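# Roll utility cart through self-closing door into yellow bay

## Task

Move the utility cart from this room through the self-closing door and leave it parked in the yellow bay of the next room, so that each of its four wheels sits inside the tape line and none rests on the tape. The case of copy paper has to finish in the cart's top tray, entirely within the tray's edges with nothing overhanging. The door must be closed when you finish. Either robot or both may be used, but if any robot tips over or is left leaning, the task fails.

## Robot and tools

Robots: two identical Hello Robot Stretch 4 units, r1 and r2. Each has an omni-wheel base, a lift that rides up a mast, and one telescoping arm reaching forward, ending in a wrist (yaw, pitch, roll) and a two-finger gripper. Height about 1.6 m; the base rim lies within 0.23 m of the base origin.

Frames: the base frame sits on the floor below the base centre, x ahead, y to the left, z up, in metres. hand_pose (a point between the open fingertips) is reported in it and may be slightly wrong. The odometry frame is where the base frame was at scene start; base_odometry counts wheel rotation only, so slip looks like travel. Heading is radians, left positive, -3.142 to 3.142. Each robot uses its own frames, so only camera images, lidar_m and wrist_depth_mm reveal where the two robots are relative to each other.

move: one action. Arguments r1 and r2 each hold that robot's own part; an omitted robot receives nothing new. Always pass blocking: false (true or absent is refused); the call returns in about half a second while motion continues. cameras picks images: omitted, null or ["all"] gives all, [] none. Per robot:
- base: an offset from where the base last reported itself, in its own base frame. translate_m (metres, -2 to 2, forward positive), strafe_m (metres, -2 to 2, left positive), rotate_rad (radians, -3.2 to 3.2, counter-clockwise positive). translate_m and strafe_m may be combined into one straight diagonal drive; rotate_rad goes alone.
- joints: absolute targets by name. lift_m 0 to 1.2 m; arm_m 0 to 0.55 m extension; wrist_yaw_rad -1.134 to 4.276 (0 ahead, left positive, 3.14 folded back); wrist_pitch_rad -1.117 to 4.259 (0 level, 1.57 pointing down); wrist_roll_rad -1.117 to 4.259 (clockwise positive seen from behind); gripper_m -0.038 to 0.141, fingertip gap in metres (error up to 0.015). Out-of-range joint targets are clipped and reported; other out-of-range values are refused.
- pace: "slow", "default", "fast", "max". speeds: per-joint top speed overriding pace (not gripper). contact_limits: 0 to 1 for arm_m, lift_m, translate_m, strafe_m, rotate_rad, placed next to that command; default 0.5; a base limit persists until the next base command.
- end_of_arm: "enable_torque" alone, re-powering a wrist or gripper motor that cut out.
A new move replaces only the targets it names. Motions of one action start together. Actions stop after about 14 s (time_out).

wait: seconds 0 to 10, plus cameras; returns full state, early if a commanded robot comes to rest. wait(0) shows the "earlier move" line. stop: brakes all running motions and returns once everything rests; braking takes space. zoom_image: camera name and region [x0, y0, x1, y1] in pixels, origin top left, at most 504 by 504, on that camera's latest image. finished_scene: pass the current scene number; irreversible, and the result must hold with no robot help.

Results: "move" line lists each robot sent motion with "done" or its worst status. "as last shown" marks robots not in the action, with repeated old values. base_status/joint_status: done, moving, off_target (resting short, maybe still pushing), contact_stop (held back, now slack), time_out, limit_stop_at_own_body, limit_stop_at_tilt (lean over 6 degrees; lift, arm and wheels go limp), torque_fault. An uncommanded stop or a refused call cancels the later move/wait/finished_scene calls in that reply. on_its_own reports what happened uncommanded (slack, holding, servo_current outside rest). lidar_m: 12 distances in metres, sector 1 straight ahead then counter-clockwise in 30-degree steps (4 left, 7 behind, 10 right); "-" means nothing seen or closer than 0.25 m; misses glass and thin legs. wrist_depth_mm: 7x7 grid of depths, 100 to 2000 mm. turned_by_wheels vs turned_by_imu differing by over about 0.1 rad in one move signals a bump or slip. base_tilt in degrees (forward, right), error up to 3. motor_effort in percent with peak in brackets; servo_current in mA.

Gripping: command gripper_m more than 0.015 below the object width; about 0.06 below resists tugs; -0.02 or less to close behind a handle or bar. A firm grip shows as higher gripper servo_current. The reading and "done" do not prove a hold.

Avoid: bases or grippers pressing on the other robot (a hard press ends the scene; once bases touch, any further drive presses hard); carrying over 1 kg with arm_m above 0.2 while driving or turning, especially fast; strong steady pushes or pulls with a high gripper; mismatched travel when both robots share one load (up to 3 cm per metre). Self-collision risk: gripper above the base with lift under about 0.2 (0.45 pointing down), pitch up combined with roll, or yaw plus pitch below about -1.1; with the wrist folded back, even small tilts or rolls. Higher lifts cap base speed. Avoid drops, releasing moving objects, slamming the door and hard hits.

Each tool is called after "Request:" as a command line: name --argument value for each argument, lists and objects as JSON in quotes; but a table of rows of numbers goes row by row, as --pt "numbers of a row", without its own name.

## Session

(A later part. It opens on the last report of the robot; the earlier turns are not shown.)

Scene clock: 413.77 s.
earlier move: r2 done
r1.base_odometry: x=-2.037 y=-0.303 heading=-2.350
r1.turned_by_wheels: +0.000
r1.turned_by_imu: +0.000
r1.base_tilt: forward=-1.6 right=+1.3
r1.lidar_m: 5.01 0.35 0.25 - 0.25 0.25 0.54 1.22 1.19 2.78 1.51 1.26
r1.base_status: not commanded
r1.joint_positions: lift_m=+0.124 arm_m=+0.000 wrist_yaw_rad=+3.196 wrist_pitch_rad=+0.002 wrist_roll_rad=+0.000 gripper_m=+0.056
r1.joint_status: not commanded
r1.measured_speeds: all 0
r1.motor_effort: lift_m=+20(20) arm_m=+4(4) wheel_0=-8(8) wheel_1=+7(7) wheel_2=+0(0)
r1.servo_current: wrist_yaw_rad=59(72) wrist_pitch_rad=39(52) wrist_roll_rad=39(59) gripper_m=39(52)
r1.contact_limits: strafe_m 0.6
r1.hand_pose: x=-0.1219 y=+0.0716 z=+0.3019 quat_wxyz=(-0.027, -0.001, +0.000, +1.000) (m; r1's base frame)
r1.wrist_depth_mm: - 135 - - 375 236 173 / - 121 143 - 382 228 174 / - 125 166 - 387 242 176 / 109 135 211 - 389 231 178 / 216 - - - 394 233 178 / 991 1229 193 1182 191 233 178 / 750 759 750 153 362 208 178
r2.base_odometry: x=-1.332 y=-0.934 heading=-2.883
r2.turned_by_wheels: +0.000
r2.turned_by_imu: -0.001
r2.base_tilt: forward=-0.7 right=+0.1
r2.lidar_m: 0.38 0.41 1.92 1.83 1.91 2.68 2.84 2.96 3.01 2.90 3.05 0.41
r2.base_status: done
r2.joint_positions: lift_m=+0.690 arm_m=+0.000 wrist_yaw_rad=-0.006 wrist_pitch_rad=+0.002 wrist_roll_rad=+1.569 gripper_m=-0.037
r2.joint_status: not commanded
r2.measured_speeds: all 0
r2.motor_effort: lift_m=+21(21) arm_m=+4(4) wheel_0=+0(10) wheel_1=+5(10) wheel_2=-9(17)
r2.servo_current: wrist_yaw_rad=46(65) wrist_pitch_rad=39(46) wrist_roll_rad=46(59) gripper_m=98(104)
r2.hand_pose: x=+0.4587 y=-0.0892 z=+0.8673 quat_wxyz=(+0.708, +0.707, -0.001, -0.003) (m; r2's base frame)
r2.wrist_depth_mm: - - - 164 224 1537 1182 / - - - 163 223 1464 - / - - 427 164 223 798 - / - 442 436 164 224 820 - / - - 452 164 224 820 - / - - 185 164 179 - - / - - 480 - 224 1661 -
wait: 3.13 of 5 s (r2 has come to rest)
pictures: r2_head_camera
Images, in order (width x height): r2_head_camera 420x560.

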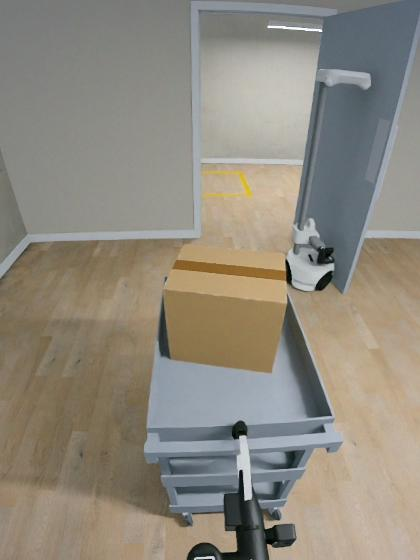

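Request:
move --blocking false --r2 '{"base":{"translate_m":0.1,"strafe_m":0.17},"pace":"slow"}' --cameras '[]'

Request:
wait --seconds 5 --cameras '[]'

Request:
move --blocking false --r2 '{"base":{"translate_m":0.25,"strafe_m":-0.03},"pace":"slow"}' --cameras '[]'

Request:
wait --seconds 5 --cameras '["r2_head_camera"]'

Scene clock: 422.07 s.
move: r2 moving
r1: as last shown
r1.base_tilt: forward=-1.5 right=+1.3
r1.lidar_m: 5.02 0.33 0.25 - 0.25 0.25 0.55 1.21 1.18 2.77 1.51 1.28
r1.motor_effort: lift_m=+19(20) arm_m=+4(4) wheel_0=-7(8) wheel_1=+7(7) wheel_2=+0(0)
r1.servo_current: wrist_yaw_rad=52(59) wrist_pitch_rad=46(46) wrist_roll_rad=39(65) gripper_m=46(52)
r1.contact_limits: strafe_m 0.6
r1.wrist_depth_mm: - 135 - - 373 236 173 / - 121 143 - 382 227 175 / - 125 166 - 387 242 176 / 109 135 210 - 389 231 177 / 215 - - - 394 233 177 / 1008 1229 194 1160 191 233 179 / 750 768 750 153 362 207 178
r2.base_odometry: x=-1.335 y=-0.946 heading=-2.884
r2.turned_by_wheels: -0.001
r2.turned_by_imu: -0.001
r2.base_tilt: forward=-0.7 right=+0.1
r2.lidar_m: 0.38 0.43 1.91 1.82 1.91 2.60 2.85 2.99 3.01 2.92 3.07 0.43
r2.base_status: translate_m moving; strafe_m moving
r2.joint_positions: lift_m=+0.690 arm_m=+0.000 wrist_yaw_rad=-0.006 wrist_pitch_rad=+0.002 wrist_roll_rad=+1.569 gripper_m=-0.037
r2.joint_status: not commanded
r2.measured_speeds: translate_m=+0.025 strafe_m=+0.042 rotate_rad=+0.001 lift_m=+0.000 arm_m=+0.000 wrist_yaw_rad=+0.000 wrist_pitch_rad=+0.000 wrist_roll_rad=+0.000
r2.motor_effort: lift_m=+21(21) arm_m=+4(4) wheel_0=-7(12) wheel_1=+8(9) wheel_2=-12(14)
r2.servo_current: wrist_yaw_rad=52(65) wrist_pitch_rad=46(46) wrist_roll_rad=52(59) gripper_m=91(104)
r2.hand_pose: x=+0.4587 y=-0.0892 z=+0.8673 quat_wxyz=(+0.708, +0.707, -0.001, -0.003) (m; r2's base frame)
r2.wrist_depth_mm: - - - 163 223 1618 1205 / - - - 163 223 1499 - / - - 427 163 224 798 - / - 442 436 164 223 820 - / - - 452 164 224 820 - / - - 184 165 180 - - / - - 488 - 224 1618 -
pictures: none
No camera images: "cameras" was empty.

Scene clock: 424.83 s.
earlier move: r2 done
r1.base_odometry: x=-2.037 y=-0.303 heading=-2.350
r1.turned_by_wheels: +0.000
r1.turned_by_imu: +0.000
r1.base_tilt: forward=-1.6 right=+1.3
r1.lidar_m: 5.00 0.34 0.25 - 0.25 0.25 0.54 1.24 1.18 2.77 1.39 1.28
r1.base_status: not commanded
r1.joint_positions: lift_m=+0.124 arm_m=+0.000 wrist_yaw_rad=+3.196 wrist_pitch_rad=+0.002 wrist_roll_rad=+0.000 gripper_m=+0.056
r1.joint_status: not commanded
r1.measured_speeds: all 0
r1.motor_effort: lift_m=+19(20) arm_m=+4(4) wheel_0=-7(8) wheel_1=+7(7) wheel_2=+0(0)
r1.servo_current: wrist_yaw_rad=46(65) wrist_pitch_rad=39(52) wrist_roll_rad=46(72) gripper_m=39(52)
r1.contact_limits: strafe_m 0.6
r1.hand_pose: x=-0.1219 y=+0.0716 z=+0.3019 quat_wxyz=(-0.027, -0.001, +0.000, +1.000) (m; r1's base frame)
r1.wrist_depth_mm: - 135 - - 375 237 173 / - 120 143 - 382 229 175 / - 125 166 - 389 243 175 / 109 135 211 - 394 231 177 / 215 - - - 392 232 178 / 1025 1182 195 1182 191 232 178 / 750 750 750 153 364 208 178
r2.base_odometry: x=-1.385 y=-1.124 heading=-2.884
r2.turned_by_wheels: +0.000
r2.turned_by_imu: +0.000
r2.base_tilt: forward=-0.7 right=+0.1
r2.lidar_m: 0.43 2.38 1.74 1.66 1.77 2.42 2.96 3.07 3.19 3.07 3.21 0.37
r2.base_status: done
r2.joint_positions: lift_m=+0.690 arm_m=+0.000 wrist_yaw_rad=-0.006 wrist_pitch_rad=+0.002 wrist_roll_rad=+1.569 gripper_m=-0.037
r2.joint_status: not commanded
r2.measured_speeds: all 0
r2.motor_effort: lift_m=+21(21) arm_m=+4(4) wheel_0=-8(13) wheel_1=+3(9) wheel_2=-7(14)
r2.servo_current: wrist_yaw_rad=52(65) wrist_pitch_rad=39(46) wrist_roll_rad=46(65) gripper_m=98(104)
r2.hand_pose: x=+0.4587 y=-0.0892 z=+0.8673 quat_wxyz=(+0.708, +0.707, -0.001, -0.003) (m; r2's base frame)
r2.wrist_depth_mm: - - - 138 191 - - / - 410 394 141 198 - - / - 415 415 147 205 - - / - - 442 154 213 - - / - - 484 158 221 - - / - - 185 165 179 1537 517 / - - - - 238 1618 1138
wait: 2.77 of 5 s (r2 has come to rest)
pictures: none
No camera images: "cameras" was empty.

Scene clock: 425.33 s.
move: r2 moving
r1: as last shown
r1.lidar_m: 5.00 0.31 0.25 - 0.25 0.25 0.57 1.22 1.20 2.76 1.38 1.26
r1.servo_current: wrist_yaw_rad=52(59) wrist_pitch_rad=46(52) wrist_roll_rad=46(59) gripper_m=39(52)
r1.contact_limits: strafe_m 0.6
r1.wrist_depth_mm: - 135 - - 373 238 174 / - 121 143 - 384 228 175 / - 125 165 - 387 242 176 / 109 135 211 - 392 231 177 / 215 - - - 394 233 178 / 1008 1229 194 1205 191 233 178 / 759 759 759 154 364 208 178
r2.base_odometry: x=-1.397 y=-1.126 heading=-2.884
r2.turned_by_wheels: +0.000
r2.turned_by_imu: +0.001
r2.base_tilt: forward=-0.7 right=+0.0
r2.lidar_m: 0.40 0.47 1.73 1.66 1.72 2.41 2.96 3.06 3.17 3.07 3.22 0.40
r2.base_status: translate_m moving; strafe_m moving
r2.joint_positions: lift_m=+0.690 arm_m=+0.000 wrist_yaw_rad=-0.006 wrist_pitch_rad=+0.002 wrist_roll_rad=+1.569 gripper_m=-0.037
r2.joint_status: not commanded
r2.measured_speeds: translate_m=+0.049 strafe_m=-0.006 rotate_rad=+0.003 lift_m=+0.000 arm_m=+0.000 wrist_yaw_rad=+0.018 wrist_pitch_rad=+0.000 wrist_roll_rad=+0.000
r2.motor_effort: lift_m=+21(21) arm_m=+4(4) wheel_0=+7(7) wheel_1=+6(6) wheel_2=-12(13)
r2.servo_current: wrist_yaw_rad=39(59) wrist_pitch_rad=39(46) wrist_roll_rad=52(52) gripper_m=98(98)
r2.hand_pose: x=+0.4588 y=-0.0890 z=+0.8673 quat_wxyz=(+0.708, +0.707, -0.001, -0.003) (m; r2's base frame)
r2.wrist_depth_mm: - - - 132 186 - - / - 394 387 137 194 - - / - 415 413 144 202 - - / - - 442 148 209 - - / - - 484 155 219 - - / - - 184 162 180 1661 517 / - - - - 238 1618 1160
pictures: none
No camera images: "cameras" was empty.

Scene clock: 428.63 s.
earlier move: r2 done
r1.base_odometry: x=-2.037 y=-0.303 heading=-2.350
r1.turned_by_wheels: +0.000
r1.turned_by_imu: +0.000
r1.base_tilt: forward=-1.6 right=+1.3
r1.lidar_m: 5.03 0.33 0.25 - 0.25 0.25 0.54 1.23 1.20 2.77 1.10 1.07
r1.base_status: not commanded
r1.joint_positions: lift_m=+0.124 arm_m=+0.000 wrist_yaw_rad=+3.196 wrist_pitch_rad=+0.002 wrist_roll_rad=+0.000 gripper_m=+0.056
r1.joint_status: not commanded
r1.measured_speeds: all 0
r1.motor_effort: lift_m=+19(20) arm_m=+4(4) wheel_0=-8(8) wheel_1=+7(7) wheel_2=+0(0)
r1.servo_current: wrist_yaw_rad=52(78) wrist_pitch_rad=46(52) wrist_roll_rad=46(72) gripper_m=39(52)
r1.contact_limits: strafe_m 0.6
r1.hand_pose: x=-0.1219 y=+0.0716 z=+0.3019 quat_wxyz=(-0.027, -0.001, +0.000, +1.000) (m; r1's base frame)
r1.wrist_depth_mm: - 135 - - 373 237 173 / - 121 143 - 382 227 175 / - 125 165 - 389 242 176 / 109 135 211 - 392 231 177 / 214 - - - 394 233 179 / 1008 1205 193 1182 191 233 178 / 741 768 750 153 364 208 177
r2.base_odometry: x=-1.634 y=-1.158 heading=-2.884
r2.turned_by_wheels: +0.000
r2.turned_by_imu: +0.003
r2.base_tilt: forward=-0.7 right=+0.0
r2.lidar_m: 0.41 0.44 1.77 1.68 1.79 2.41 3.21 3.28 3.15 3.05 3.17 0.39
r2.base_status: done
r2.joint_positions: lift_m=+0.690 arm_m=+0.000 wrist_yaw_rad=+0.004 wrist_pitch_rad=+0.002 wrist_roll_rad=+1.569 gripper_m=-0.037
r2.joint_status: not commanded
r2.measured_speeds: all 0
r2.motor_effort: lift_m=+21(21) arm_m=+4(4) wheel_0=+9(16) wheel_1=+6(9) wheel_2=-5(14)
r2.servo_current: wrist_yaw_rad=46(59) wrist_pitch_rad=39(52) wrist_roll_rad=46(65) gripper_m=98(104)
r2.hand_pose: x=+0.4596 y=-0.0864 z=+0.8673 quat_wxyz=(+0.708, +0.707, +0.002, +0.001) (m; r2's base frame)
r2.wrist_depth_mm: - - - 140 195 647 - / - - 442 144 202 - - / - 415 413 148 207 - - / - 449 439 154 213 - - / - - 466 158 220 - - / - - 186 163 180 1661 - / - - - - 233 1618 488
wait: 3.30 of 5 s (r2 has come to rest)
pictures: r2_head_camera
Images, in order (width x height): r2_head_camera 420x560.

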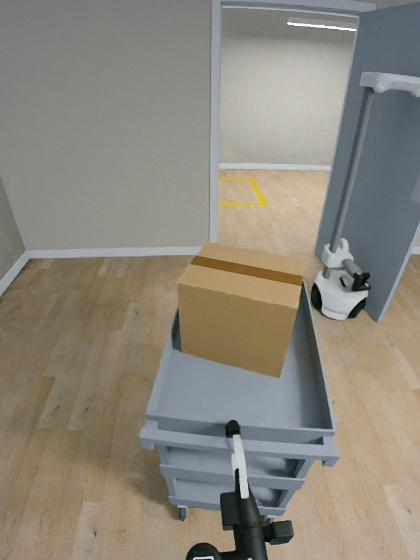

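Request:
move --blocking false --r2 '{"base":{"translate_m":0.35,"strafe_m":-0.04},"pace":"slow"}' --cameras '[]'

Request:
wait --seconds 6 --cameras '["r2_head_camera","r2_head_right_camera"]'

Scene clock: 444.13 s.
move: r2 moving
r1: as last shown
r1.base_tilt: forward=-1.5 right=+1.3
r1.lidar_m: 5.00 0.35 0.25 - 0.25 0.25 0.53 1.20 1.19 2.78 1.11 1.04
r1.motor_effort: lift_m=+20(20) arm_m=+4(4) wheel_0=-8(8) wheel_1=+7(7) wheel_2=+0(0)
r1.servo_current: wrist_yaw_rad=52(59) wrist_pitch_rad=39(52) wrist_roll_rad=46(59) gripper_m=39(46)
r1.contact_limits: strafe_m 0.6
r1.wrist_depth_mm: - 135 - - 377 236 173 / - 120 143 - 379 228 174 / - 125 166 - 387 242 176 / 109 135 211 - 392 231 177 / 216 - - - 394 231 178 / 1008 1229 193 1160 191 233 179 / 759 759 750 153 364 208 178
r2.base_odometry: x=-1.647 y=-1.160 heading=-2.883
r2.turned_by_wheels: +0.001
r2.turned_by_imu: +0.001
r2.base_tilt: forward=-0.6 right=+0.0
r2.lidar_m: 0.40 0.46 1.75 1.69 1.78 2.37 3.24 3.32 3.17 3.05 3.20 0.42
r2.base_status: translate_m moving; strafe_m moving
r2.joint_positions: lift_m=+0.690 arm_m=+0.000 wrist_yaw_rad=+0.004 wrist_pitch_rad=+0.002 wrist_roll_rad=+1.569 gripper_m=-0.037
r2.joint_status: not commanded
r2.measured_speeds: translate_m=+0.049 strafe_m=-0.006 rotate_rad=-0.001 lift_m=+0.000 arm_m=+0.000 wrist_yaw_rad=+0.000 wrist_pitch_rad=+0.000 wrist_roll_rad=+0.000
r2.motor_effort: lift_m=+21(21) arm_m=+4(4) wheel_0=+14(15) wheel_1=+9(9) wheel_2=-10(12)
r2.servo_current: wrist_yaw_rad=52(59) wrist_pitch_rad=39(46) wrist_roll_rad=46(52) gripper_m=98(98)
r2.hand_pose: x=+0.4596 y=-0.0864 z=+0.8673 quat_wxyz=(+0.708, +0.707, +0.002, +0.001) (m; r2's base frame)
r2.wrist_depth_mm: - - - 141 196 732 - / - - 459 144 202 - - / - 415 413 148 207 - - / - 449 439 154 213 - - / - - 473 158 220 - - / - - 187 163 181 1661 - / - - - - 234 1708 492
pictures: none
No camera images: "cameras" was empty.

Scene clock: 448.43 s.
earlier move: r2 done
r1.base_odometry: x=-2.037 y=-0.303 heading=-2.350
r1.turned_by_wheels: +0.000
r1.turned_by_imu: +0.000
r1.base_tilt: forward=-1.6 right=+1.3
r1.lidar_m: 5.00 0.35 0.25 - 0.25 0.25 0.52 1.21 1.19 2.76 0.84 1.08
r1.base_status: not commanded
r1.joint_positions: lift_m=+0.124 arm_m=+0.000 wrist_yaw_rad=+3.196 wrist_pitch_rad=+0.002 wrist_roll_rad=+0.000 gripper_m=+0.056
r1.joint_status: not commanded
r1.measured_speeds: all 0
r1.motor_effort: lift_m=+19(20) arm_m=+4(4) wheel_0=-8(8) wheel_1=+7(7) wheel_2=+0(0)
r1.servo_current: wrist_yaw_rad=46(65) wrist_pitch_rad=46(52) wrist_roll_rad=52(78) gripper_m=39(46)
r1.contact_limits: strafe_m 0.6
r1.hand_pose: x=-0.1219 y=+0.0716 z=+0.3019 quat_wxyz=(-0.027, -0.001, +0.000, +1.000) (m; r1's base frame)
r1.wrist_depth_mm: - 135 - - 375 236 174 / - 121 143 - 384 228 174 / - 125 166 - 389 242 176 / 109 135 211 - 394 232 177 / 215 - - - 394 231 178 / 991 1229 193 1160 191 233 178 / 750 759 759 153 362 208 178
r2.base_odometry: x=-1.983 y=-1.209 heading=-2.883
r2.turned_by_wheels: +0.000
r2.turned_by_imu: +0.002
r2.base_tilt: forward=-0.7 right=+0.0
r2.lidar_m: 0.39 0.41 1.80 1.73 1.82 2.47 3.59 3.70 3.14 3.01 1.84 0.41
r2.base_status: done
r2.joint_positions: lift_m=+0.690 arm_m=+0.000 wrist_yaw_rad=+0.004 wrist_pitch_rad=+0.002 wrist_roll_rad=+1.569 gripper_m=-0.037
r2.joint_status: not commanded
r2.measured_speeds: all 0
r2.motor_effort: lift_m=+21(21) arm_m=+4(4) wheel_0=+7(16) wheel_1=+4(10) wheel_2=-4(12)
r2.servo_current: wrist_yaw_rad=52(59) wrist_pitch_rad=46(52) wrist_roll_rad=52(65) gripper_m=98(104)
r2.hand_pose: x=+0.4596 y=-0.0864 z=+0.8673 quat_wxyz=(+0.708, +0.707, +0.002, +0.001) (m; r2's base frame)
r2.wrist_depth_mm: - - - 159 217 1576 1182 / - - - 160 219 759 - / - - 424 161 220 809 - / - 442 433 163 222 820 - / - - 452 163 224 831 - / - - 188 164 179 - - / - - 488 - 227 1537 -
wait: 4.30 of 6 s (r2 has come to rest)
pictures: r2_head_camera, r2_head_right_camera
Images, in order (width x height): r2_head_camera 420x560, r2_head_right_camera 420x672.

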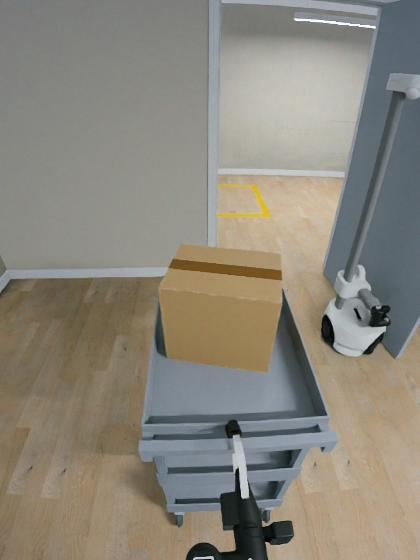

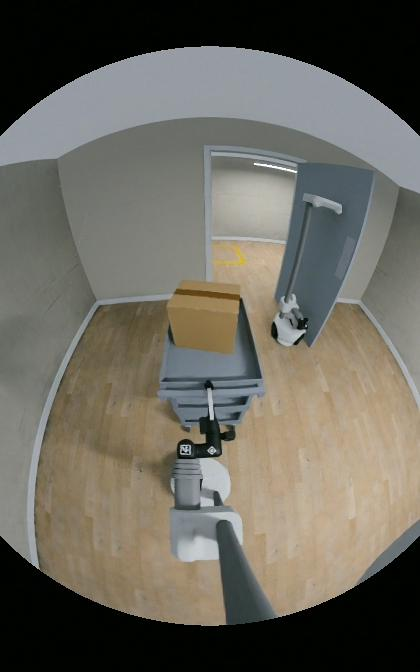

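Request:
move --blocking false --r2 '{"base":{"strafe_m":0.32},"pace":"slow"}' --cameras '[]'

Request:
wait --seconds 6 --cameras '[]'

Request:
move --blocking false --r2 '{"base":{"translate_m":0.25,"strafe_m":-0.09},"pace":"slow"}' --cameras '[]'

Request:
wait --seconds 5 --cameras '["r2_head_camera","r2_head_right_camera"]'

Scene clock: 470.07 s.
move: r2 moving
r1: as last shown
r1.lidar_m: 5.01 0.35 0.25 - 0.25 0.25 0.52 1.20 1.20 2.78 0.85 1.09
r1.servo_current: wrist_yaw_rad=52(59) wrist_pitch_rad=46(52) wrist_roll_rad=52(59) gripper_m=46(46)
r1.contact_limits: strafe_m 0.6
r1.wrist_depth_mm: - 135 - - 375 237 173 / - 121 142 - 382 228 174 / - 125 165 - 387 242 176 / 109 135 210 - 389 232 177 / 215 - - - 394 232 178 / 1008 1229 193 1160 191 233 178 / 759 750 750 153 359 208 178
r2.base_odometry: x=-1.979 y=-1.223 heading=-2.883
r2.turned_by_wheels: +0.000
r2.turned_by_imu: +0.000
r2.base_tilt: forward=-0.7 right=+0.1
r2.lidar_m: 0.39 0.41 1.79 1.69 1.80 2.44 3.59 3.68 3.15 3.02 1.85 0.43
r2.base_status: strafe_m moving
r2.joint_positions: lift_m=+0.690 arm_m=+0.000 wrist_yaw_rad=+0.001 wrist_pitch_rad=+0.002 wrist_roll_rad=+1.569 gripper_m=-0.037
r2.joint_status: not commanded
r2.measured_speeds: translate_m=+0.001 strafe_m=+0.055 rotate_rad=-0.005 lift_m=+0.000 arm_m=+0.000 wrist_yaw_rad=-0.028 wrist_pitch_rad=+0.000 wrist_roll_rad=+0.000
r2.motor_effort: lift_m=+21(21) arm_m=+4(4) wheel_0=-11(11) wheel_1=+9(9) wheel_2=-1(4)
r2.servo_current: wrist_yaw_rad=65(65) wrist_pitch_rad=52(52) wrist_roll_rad=52(52) gripper_m=98(104)
r2.hand_pose: x=+0.4594 y=-0.0871 z=+0.8673 quat_wxyz=(+0.708, +0.707, +0.001, +0.000) (m; r2's base frame)
r2.wrist_depth_mm: - - - 163 221 1661 1182 / - - - 163 222 798 - / - - 421 163 223 809 - / - 442 436 164 224 820 - / - - 452 166 225 831 - / - - 186 166 178 - - / - - 492 - 227 1618 -
pictures: none
No camera images: "cameras" was empty.

Scene clock: 473.93 s.
earlier move: r2 done
r1.base_odometry: x=-2.037 y=-0.303 heading=-2.350
r1.turned_by_wheels: +0.000
r1.turned_by_imu: +0.000
r1.base_tilt: forward=-1.6 right=+1.3
r1.lidar_m: 5.01 0.33 0.25 - 0.25 0.25 0.54 1.21 1.19 2.78 0.97 1.50
r1.base_status: not commanded
r1.joint_positions: lift_m=+0.124 arm_m=+0.000 wrist_yaw_rad=+3.196 wrist_pitch_rad=+0.002 wrist_roll_rad=+0.000 gripper_m=+0.056
r1.joint_status: not commanded
r1.measured_speeds: all 0
r1.motor_effort: lift_m=+20(20) arm_m=+4(4) wheel_0=-8(8) wheel_1=+7(7) wheel_2=+0(0)
r1.servo_current: wrist_yaw_rad=52(65) wrist_pitch_rad=39(52) wrist_roll_rad=59(72) gripper_m=46(46)
r1.contact_limits: strafe_m 0.6
r1.hand_pose: x=-0.1219 y=+0.0716 z=+0.3019 quat_wxyz=(-0.027, -0.001, +0.000, +1.000) (m; r1's base frame)
r1.wrist_depth_mm: - 134 - - 375 237 173 / - 121 143 - 382 227 175 / - 125 165 - 389 243 176 / 109 135 210 - 392 231 177 / 215 - - - 394 233 178 / 991 1205 193 1182 190 233 178 / 759 750 750 154 364 207 178
r2.base_odometry: x=-1.901 y=-1.518 heading=-2.884
r2.turned_by_wheels: +0.000
r2.turned_by_imu: -0.001
r2.base_tilt: forward=-0.7 right=+0.1
r2.lidar_m: 0.42 1.99 1.46 1.41 1.49 2.06 3.60 3.68 3.47 3.34 0.37 0.38
r2.base_status: done
r2.joint_positions: lift_m=+0.690 arm_m=+0.000 wrist_yaw_rad=-0.005 wrist_pitch_rad=+0.002 wrist_roll_rad=+1.569 gripper_m=-0.037
r2.joint_status: not commanded
r2.measured_speeds: all 0
r2.motor_effort: lift_m=+21(21) arm_m=-3(4) wheel_0=-8(16) wheel_1=+2(9) wheel_2=+0(4)
r2.servo_current: wrist_yaw_rad=46(65) wrist_pitch_rad=46(52) wrist_roll_rad=33(72) gripper_m=91(104)
r2.hand_pose: x=+0.4588 y=-0.0890 z=+0.8673 quat_wxyz=(+0.708, +0.707, -0.001, -0.003) (m; r2's base frame)
r2.wrist_depth_mm: - 343 349 107 163 - - / - 375 377 117 175 - - / - 427 418 124 187 - - / - - 473 134 203 - - / - - - 148 220 1661 535 / - - 183 163 179 1537 492 / - - - - - 1756 1182
wait: 3.87 of 6 s (r2 has come to rest)
pictures: none
No camera images: "cameras" was empty.

Scene clock: 474.43 s.
move: r2 moving
r1: as last shown
r1.lidar_m: 5.01 0.36 0.25 - 0.25 0.25 0.52 1.21 1.18 2.77 0.97 1.51
r1.motor_effort: lift_m=+19(20) arm_m=+4(4) wheel_0=-7(8) wheel_1=+7(7) wheel_2=+0(0)
r1.servo_current: wrist_yaw_rad=46(59) wrist_pitch_rad=52(59) wrist_roll_rad=59(72) gripper_m=39(46)
r1.contact_limits: strafe_m 0.6
r1.wrist_depth_mm: - 135 - - 375 236 174 / - 121 143 - 382 228 175 / - 125 166 - 389 242 176 / 109 135 211 - 392 231 177 / 215 - - - 394 232 178 / 1008 1205 193 1160 191 232 178 / 750 750 759 154 362 208 178
r2.base_odometry: x=-1.914 y=-1.517 heading=-2.883
r2.turned_by_wheels: +0.000
r2.turned_by_imu: +0.001
r2.base_tilt: forward=-0.7 right=+0.1
r2.lidar_m: 0.41 1.99 1.47 1.40 1.46 2.00 3.61 3.71 3.47 3.34 1.82 0.37
r2.base_status: translate_m moving; strafe_m moving
r2.joint_positions: lift_m=+0.690 arm_m=+0.000 wrist_yaw_rad=-0.005 wrist_pitch_rad=+0.002 wrist_roll_rad=+1.569 gripper_m=-0.037
r2.joint_status: not commanded
r2.measured_speeds: translate_m=+0.049 strafe_m=-0.017 rotate_rad=+0.003 lift_m=+0.000 arm_m=+0.000 wrist_yaw_rad=+0.000 wrist_pitch_rad=+0.000 wrist_roll_rad=+0.000
r2.motor_effort: lift_m=+21(21) arm_m=-3(4) wheel_0=+9(14) wheel_1=+5(7) wheel_2=-14(15)
r2.servo_current: wrist_yaw_rad=46(65) wrist_pitch_rad=39(46) wrist_roll_rad=52(52) gripper_m=98(111)
r2.hand_pose: x=+0.4588 y=-0.0890 z=+0.8673 quat_wxyz=(+0.708, +0.707, -0.001, -0.003) (m; r2's base frame)
r2.wrist_depth_mm: - 340 343 104 157 - - / - 370 370 110 166 - - / - 424 418 118 181 - - / - - 469 130 196 - - / - - - 142 213 1661 530 / - - 183 153 178 1537 488 / - - - - 256 1756 1229
pictures: none
No camera images: "cameras" was empty.

Scene clock: 477.80 s.
earlier move: r2 done
r1.base_odometry: x=-2.037 y=-0.303 heading=-2.350
r1.turned_by_wheels: +0.000
r1.turned_by_imu: +0.000
r1.base_tilt: forward=-1.6 right=+1.3
r1.lidar_m: 5.01 0.35 0.25 - 0.25 0.25 0.54 1.20 1.17 0.90 0.82 1.60
r1.base_status: not commanded
r1.joint_positions: lift_m=+0.124 arm_m=+0.000 wrist_yaw_rad=+3.196 wrist_pitch_rad=+0.002 wrist_roll_rad=+0.000 gripper_m=+0.056
r1.joint_status: not commanded
r1.measured_speeds: all 0
r1.motor_effort: lift_m=+20(20) arm_m=+4(4) wheel_0=-8(8) wheel_1=+7(7) wheel_2=+0(0)
r1.servo_current: wrist_yaw_rad=65(72) wrist_pitch_rad=39(59) wrist_roll_rad=65(72) gripper_m=39(52)
r1.contact_limits: strafe_m 0.6
r1.hand_pose: x=-0.1219 y=+0.0716 z=+0.3019 quat_wxyz=(-0.027, -0.001, +0.000, +1.000) (m; r1's base frame)
r1.wrist_depth_mm: - 134 - - 375 237 173 / - 121 142 - 382 228 175 / - 125 166 - 384 243 176 / 109 135 211 - 389 231 178 / 216 - - - 397 232 178 / 1008 1229 193 1182 191 232 178 / 750 759 750 153 362 208 178
r2.base_odometry: x=-2.165 y=-1.495 heading=-2.882
r2.turned_by_wheels: +0.001
r2.turned_by_imu: +0.003
r2.base_tilt: forward=-0.7 right=+0.1
r2.lidar_m: 0.40 0.50 1.54 1.49 1.57 2.14 3.87 3.93 3.36 3.25 1.57 0.38
r2.base_status: done
r2.joint_positions: lift_m=+0.690 arm_m=+0.000 wrist_yaw_rad=+0.006 wrist_pitch_rad=+0.002 wrist_roll_rad=+1.569 gripper_m=-0.037
r2.joint_status: not commanded
r2.measured_speeds: all 0
r2.motor_effort: lift_m=+21(21) arm_m=+4(5) wheel_0=+10(17) wheel_1=+6(8) wheel_2=-2(17)
r2.servo_current: wrist_yaw_rad=52(65) wrist_pitch_rad=39(46) wrist_roll_rad=46(59) gripper_m=104(111)
r2.hand_pose: x=+0.4597 y=-0.0858 z=+0.8673 quat_wxyz=(+0.708, +0.707, +0.003, +0.001) (m; r2's base frame)
r2.wrist_depth_mm: - 389 382 114 167 - - / - 373 375 121 176 - - / - 407 410 129 188 - - / - 455 452 137 200 - - / - - 517 147 215 1537 - / - - 183 156 180 1537 504 / - - - - 247 1661 1229
wait: 3.37 of 5 s (r2 has come to rest)
pictures: r2_head_camera, r2_head_right_camera
Images, in order (width x height): r2_head_camera 420x560, r2_head_right_camera 420x672.

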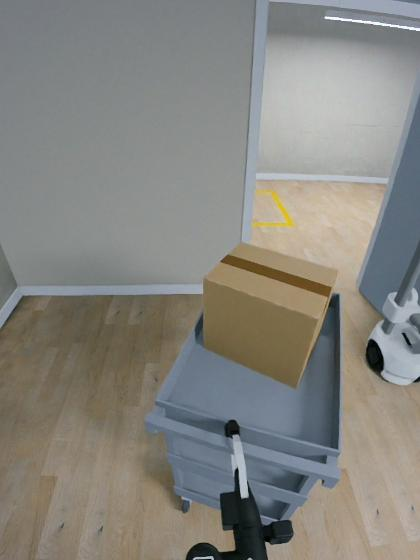

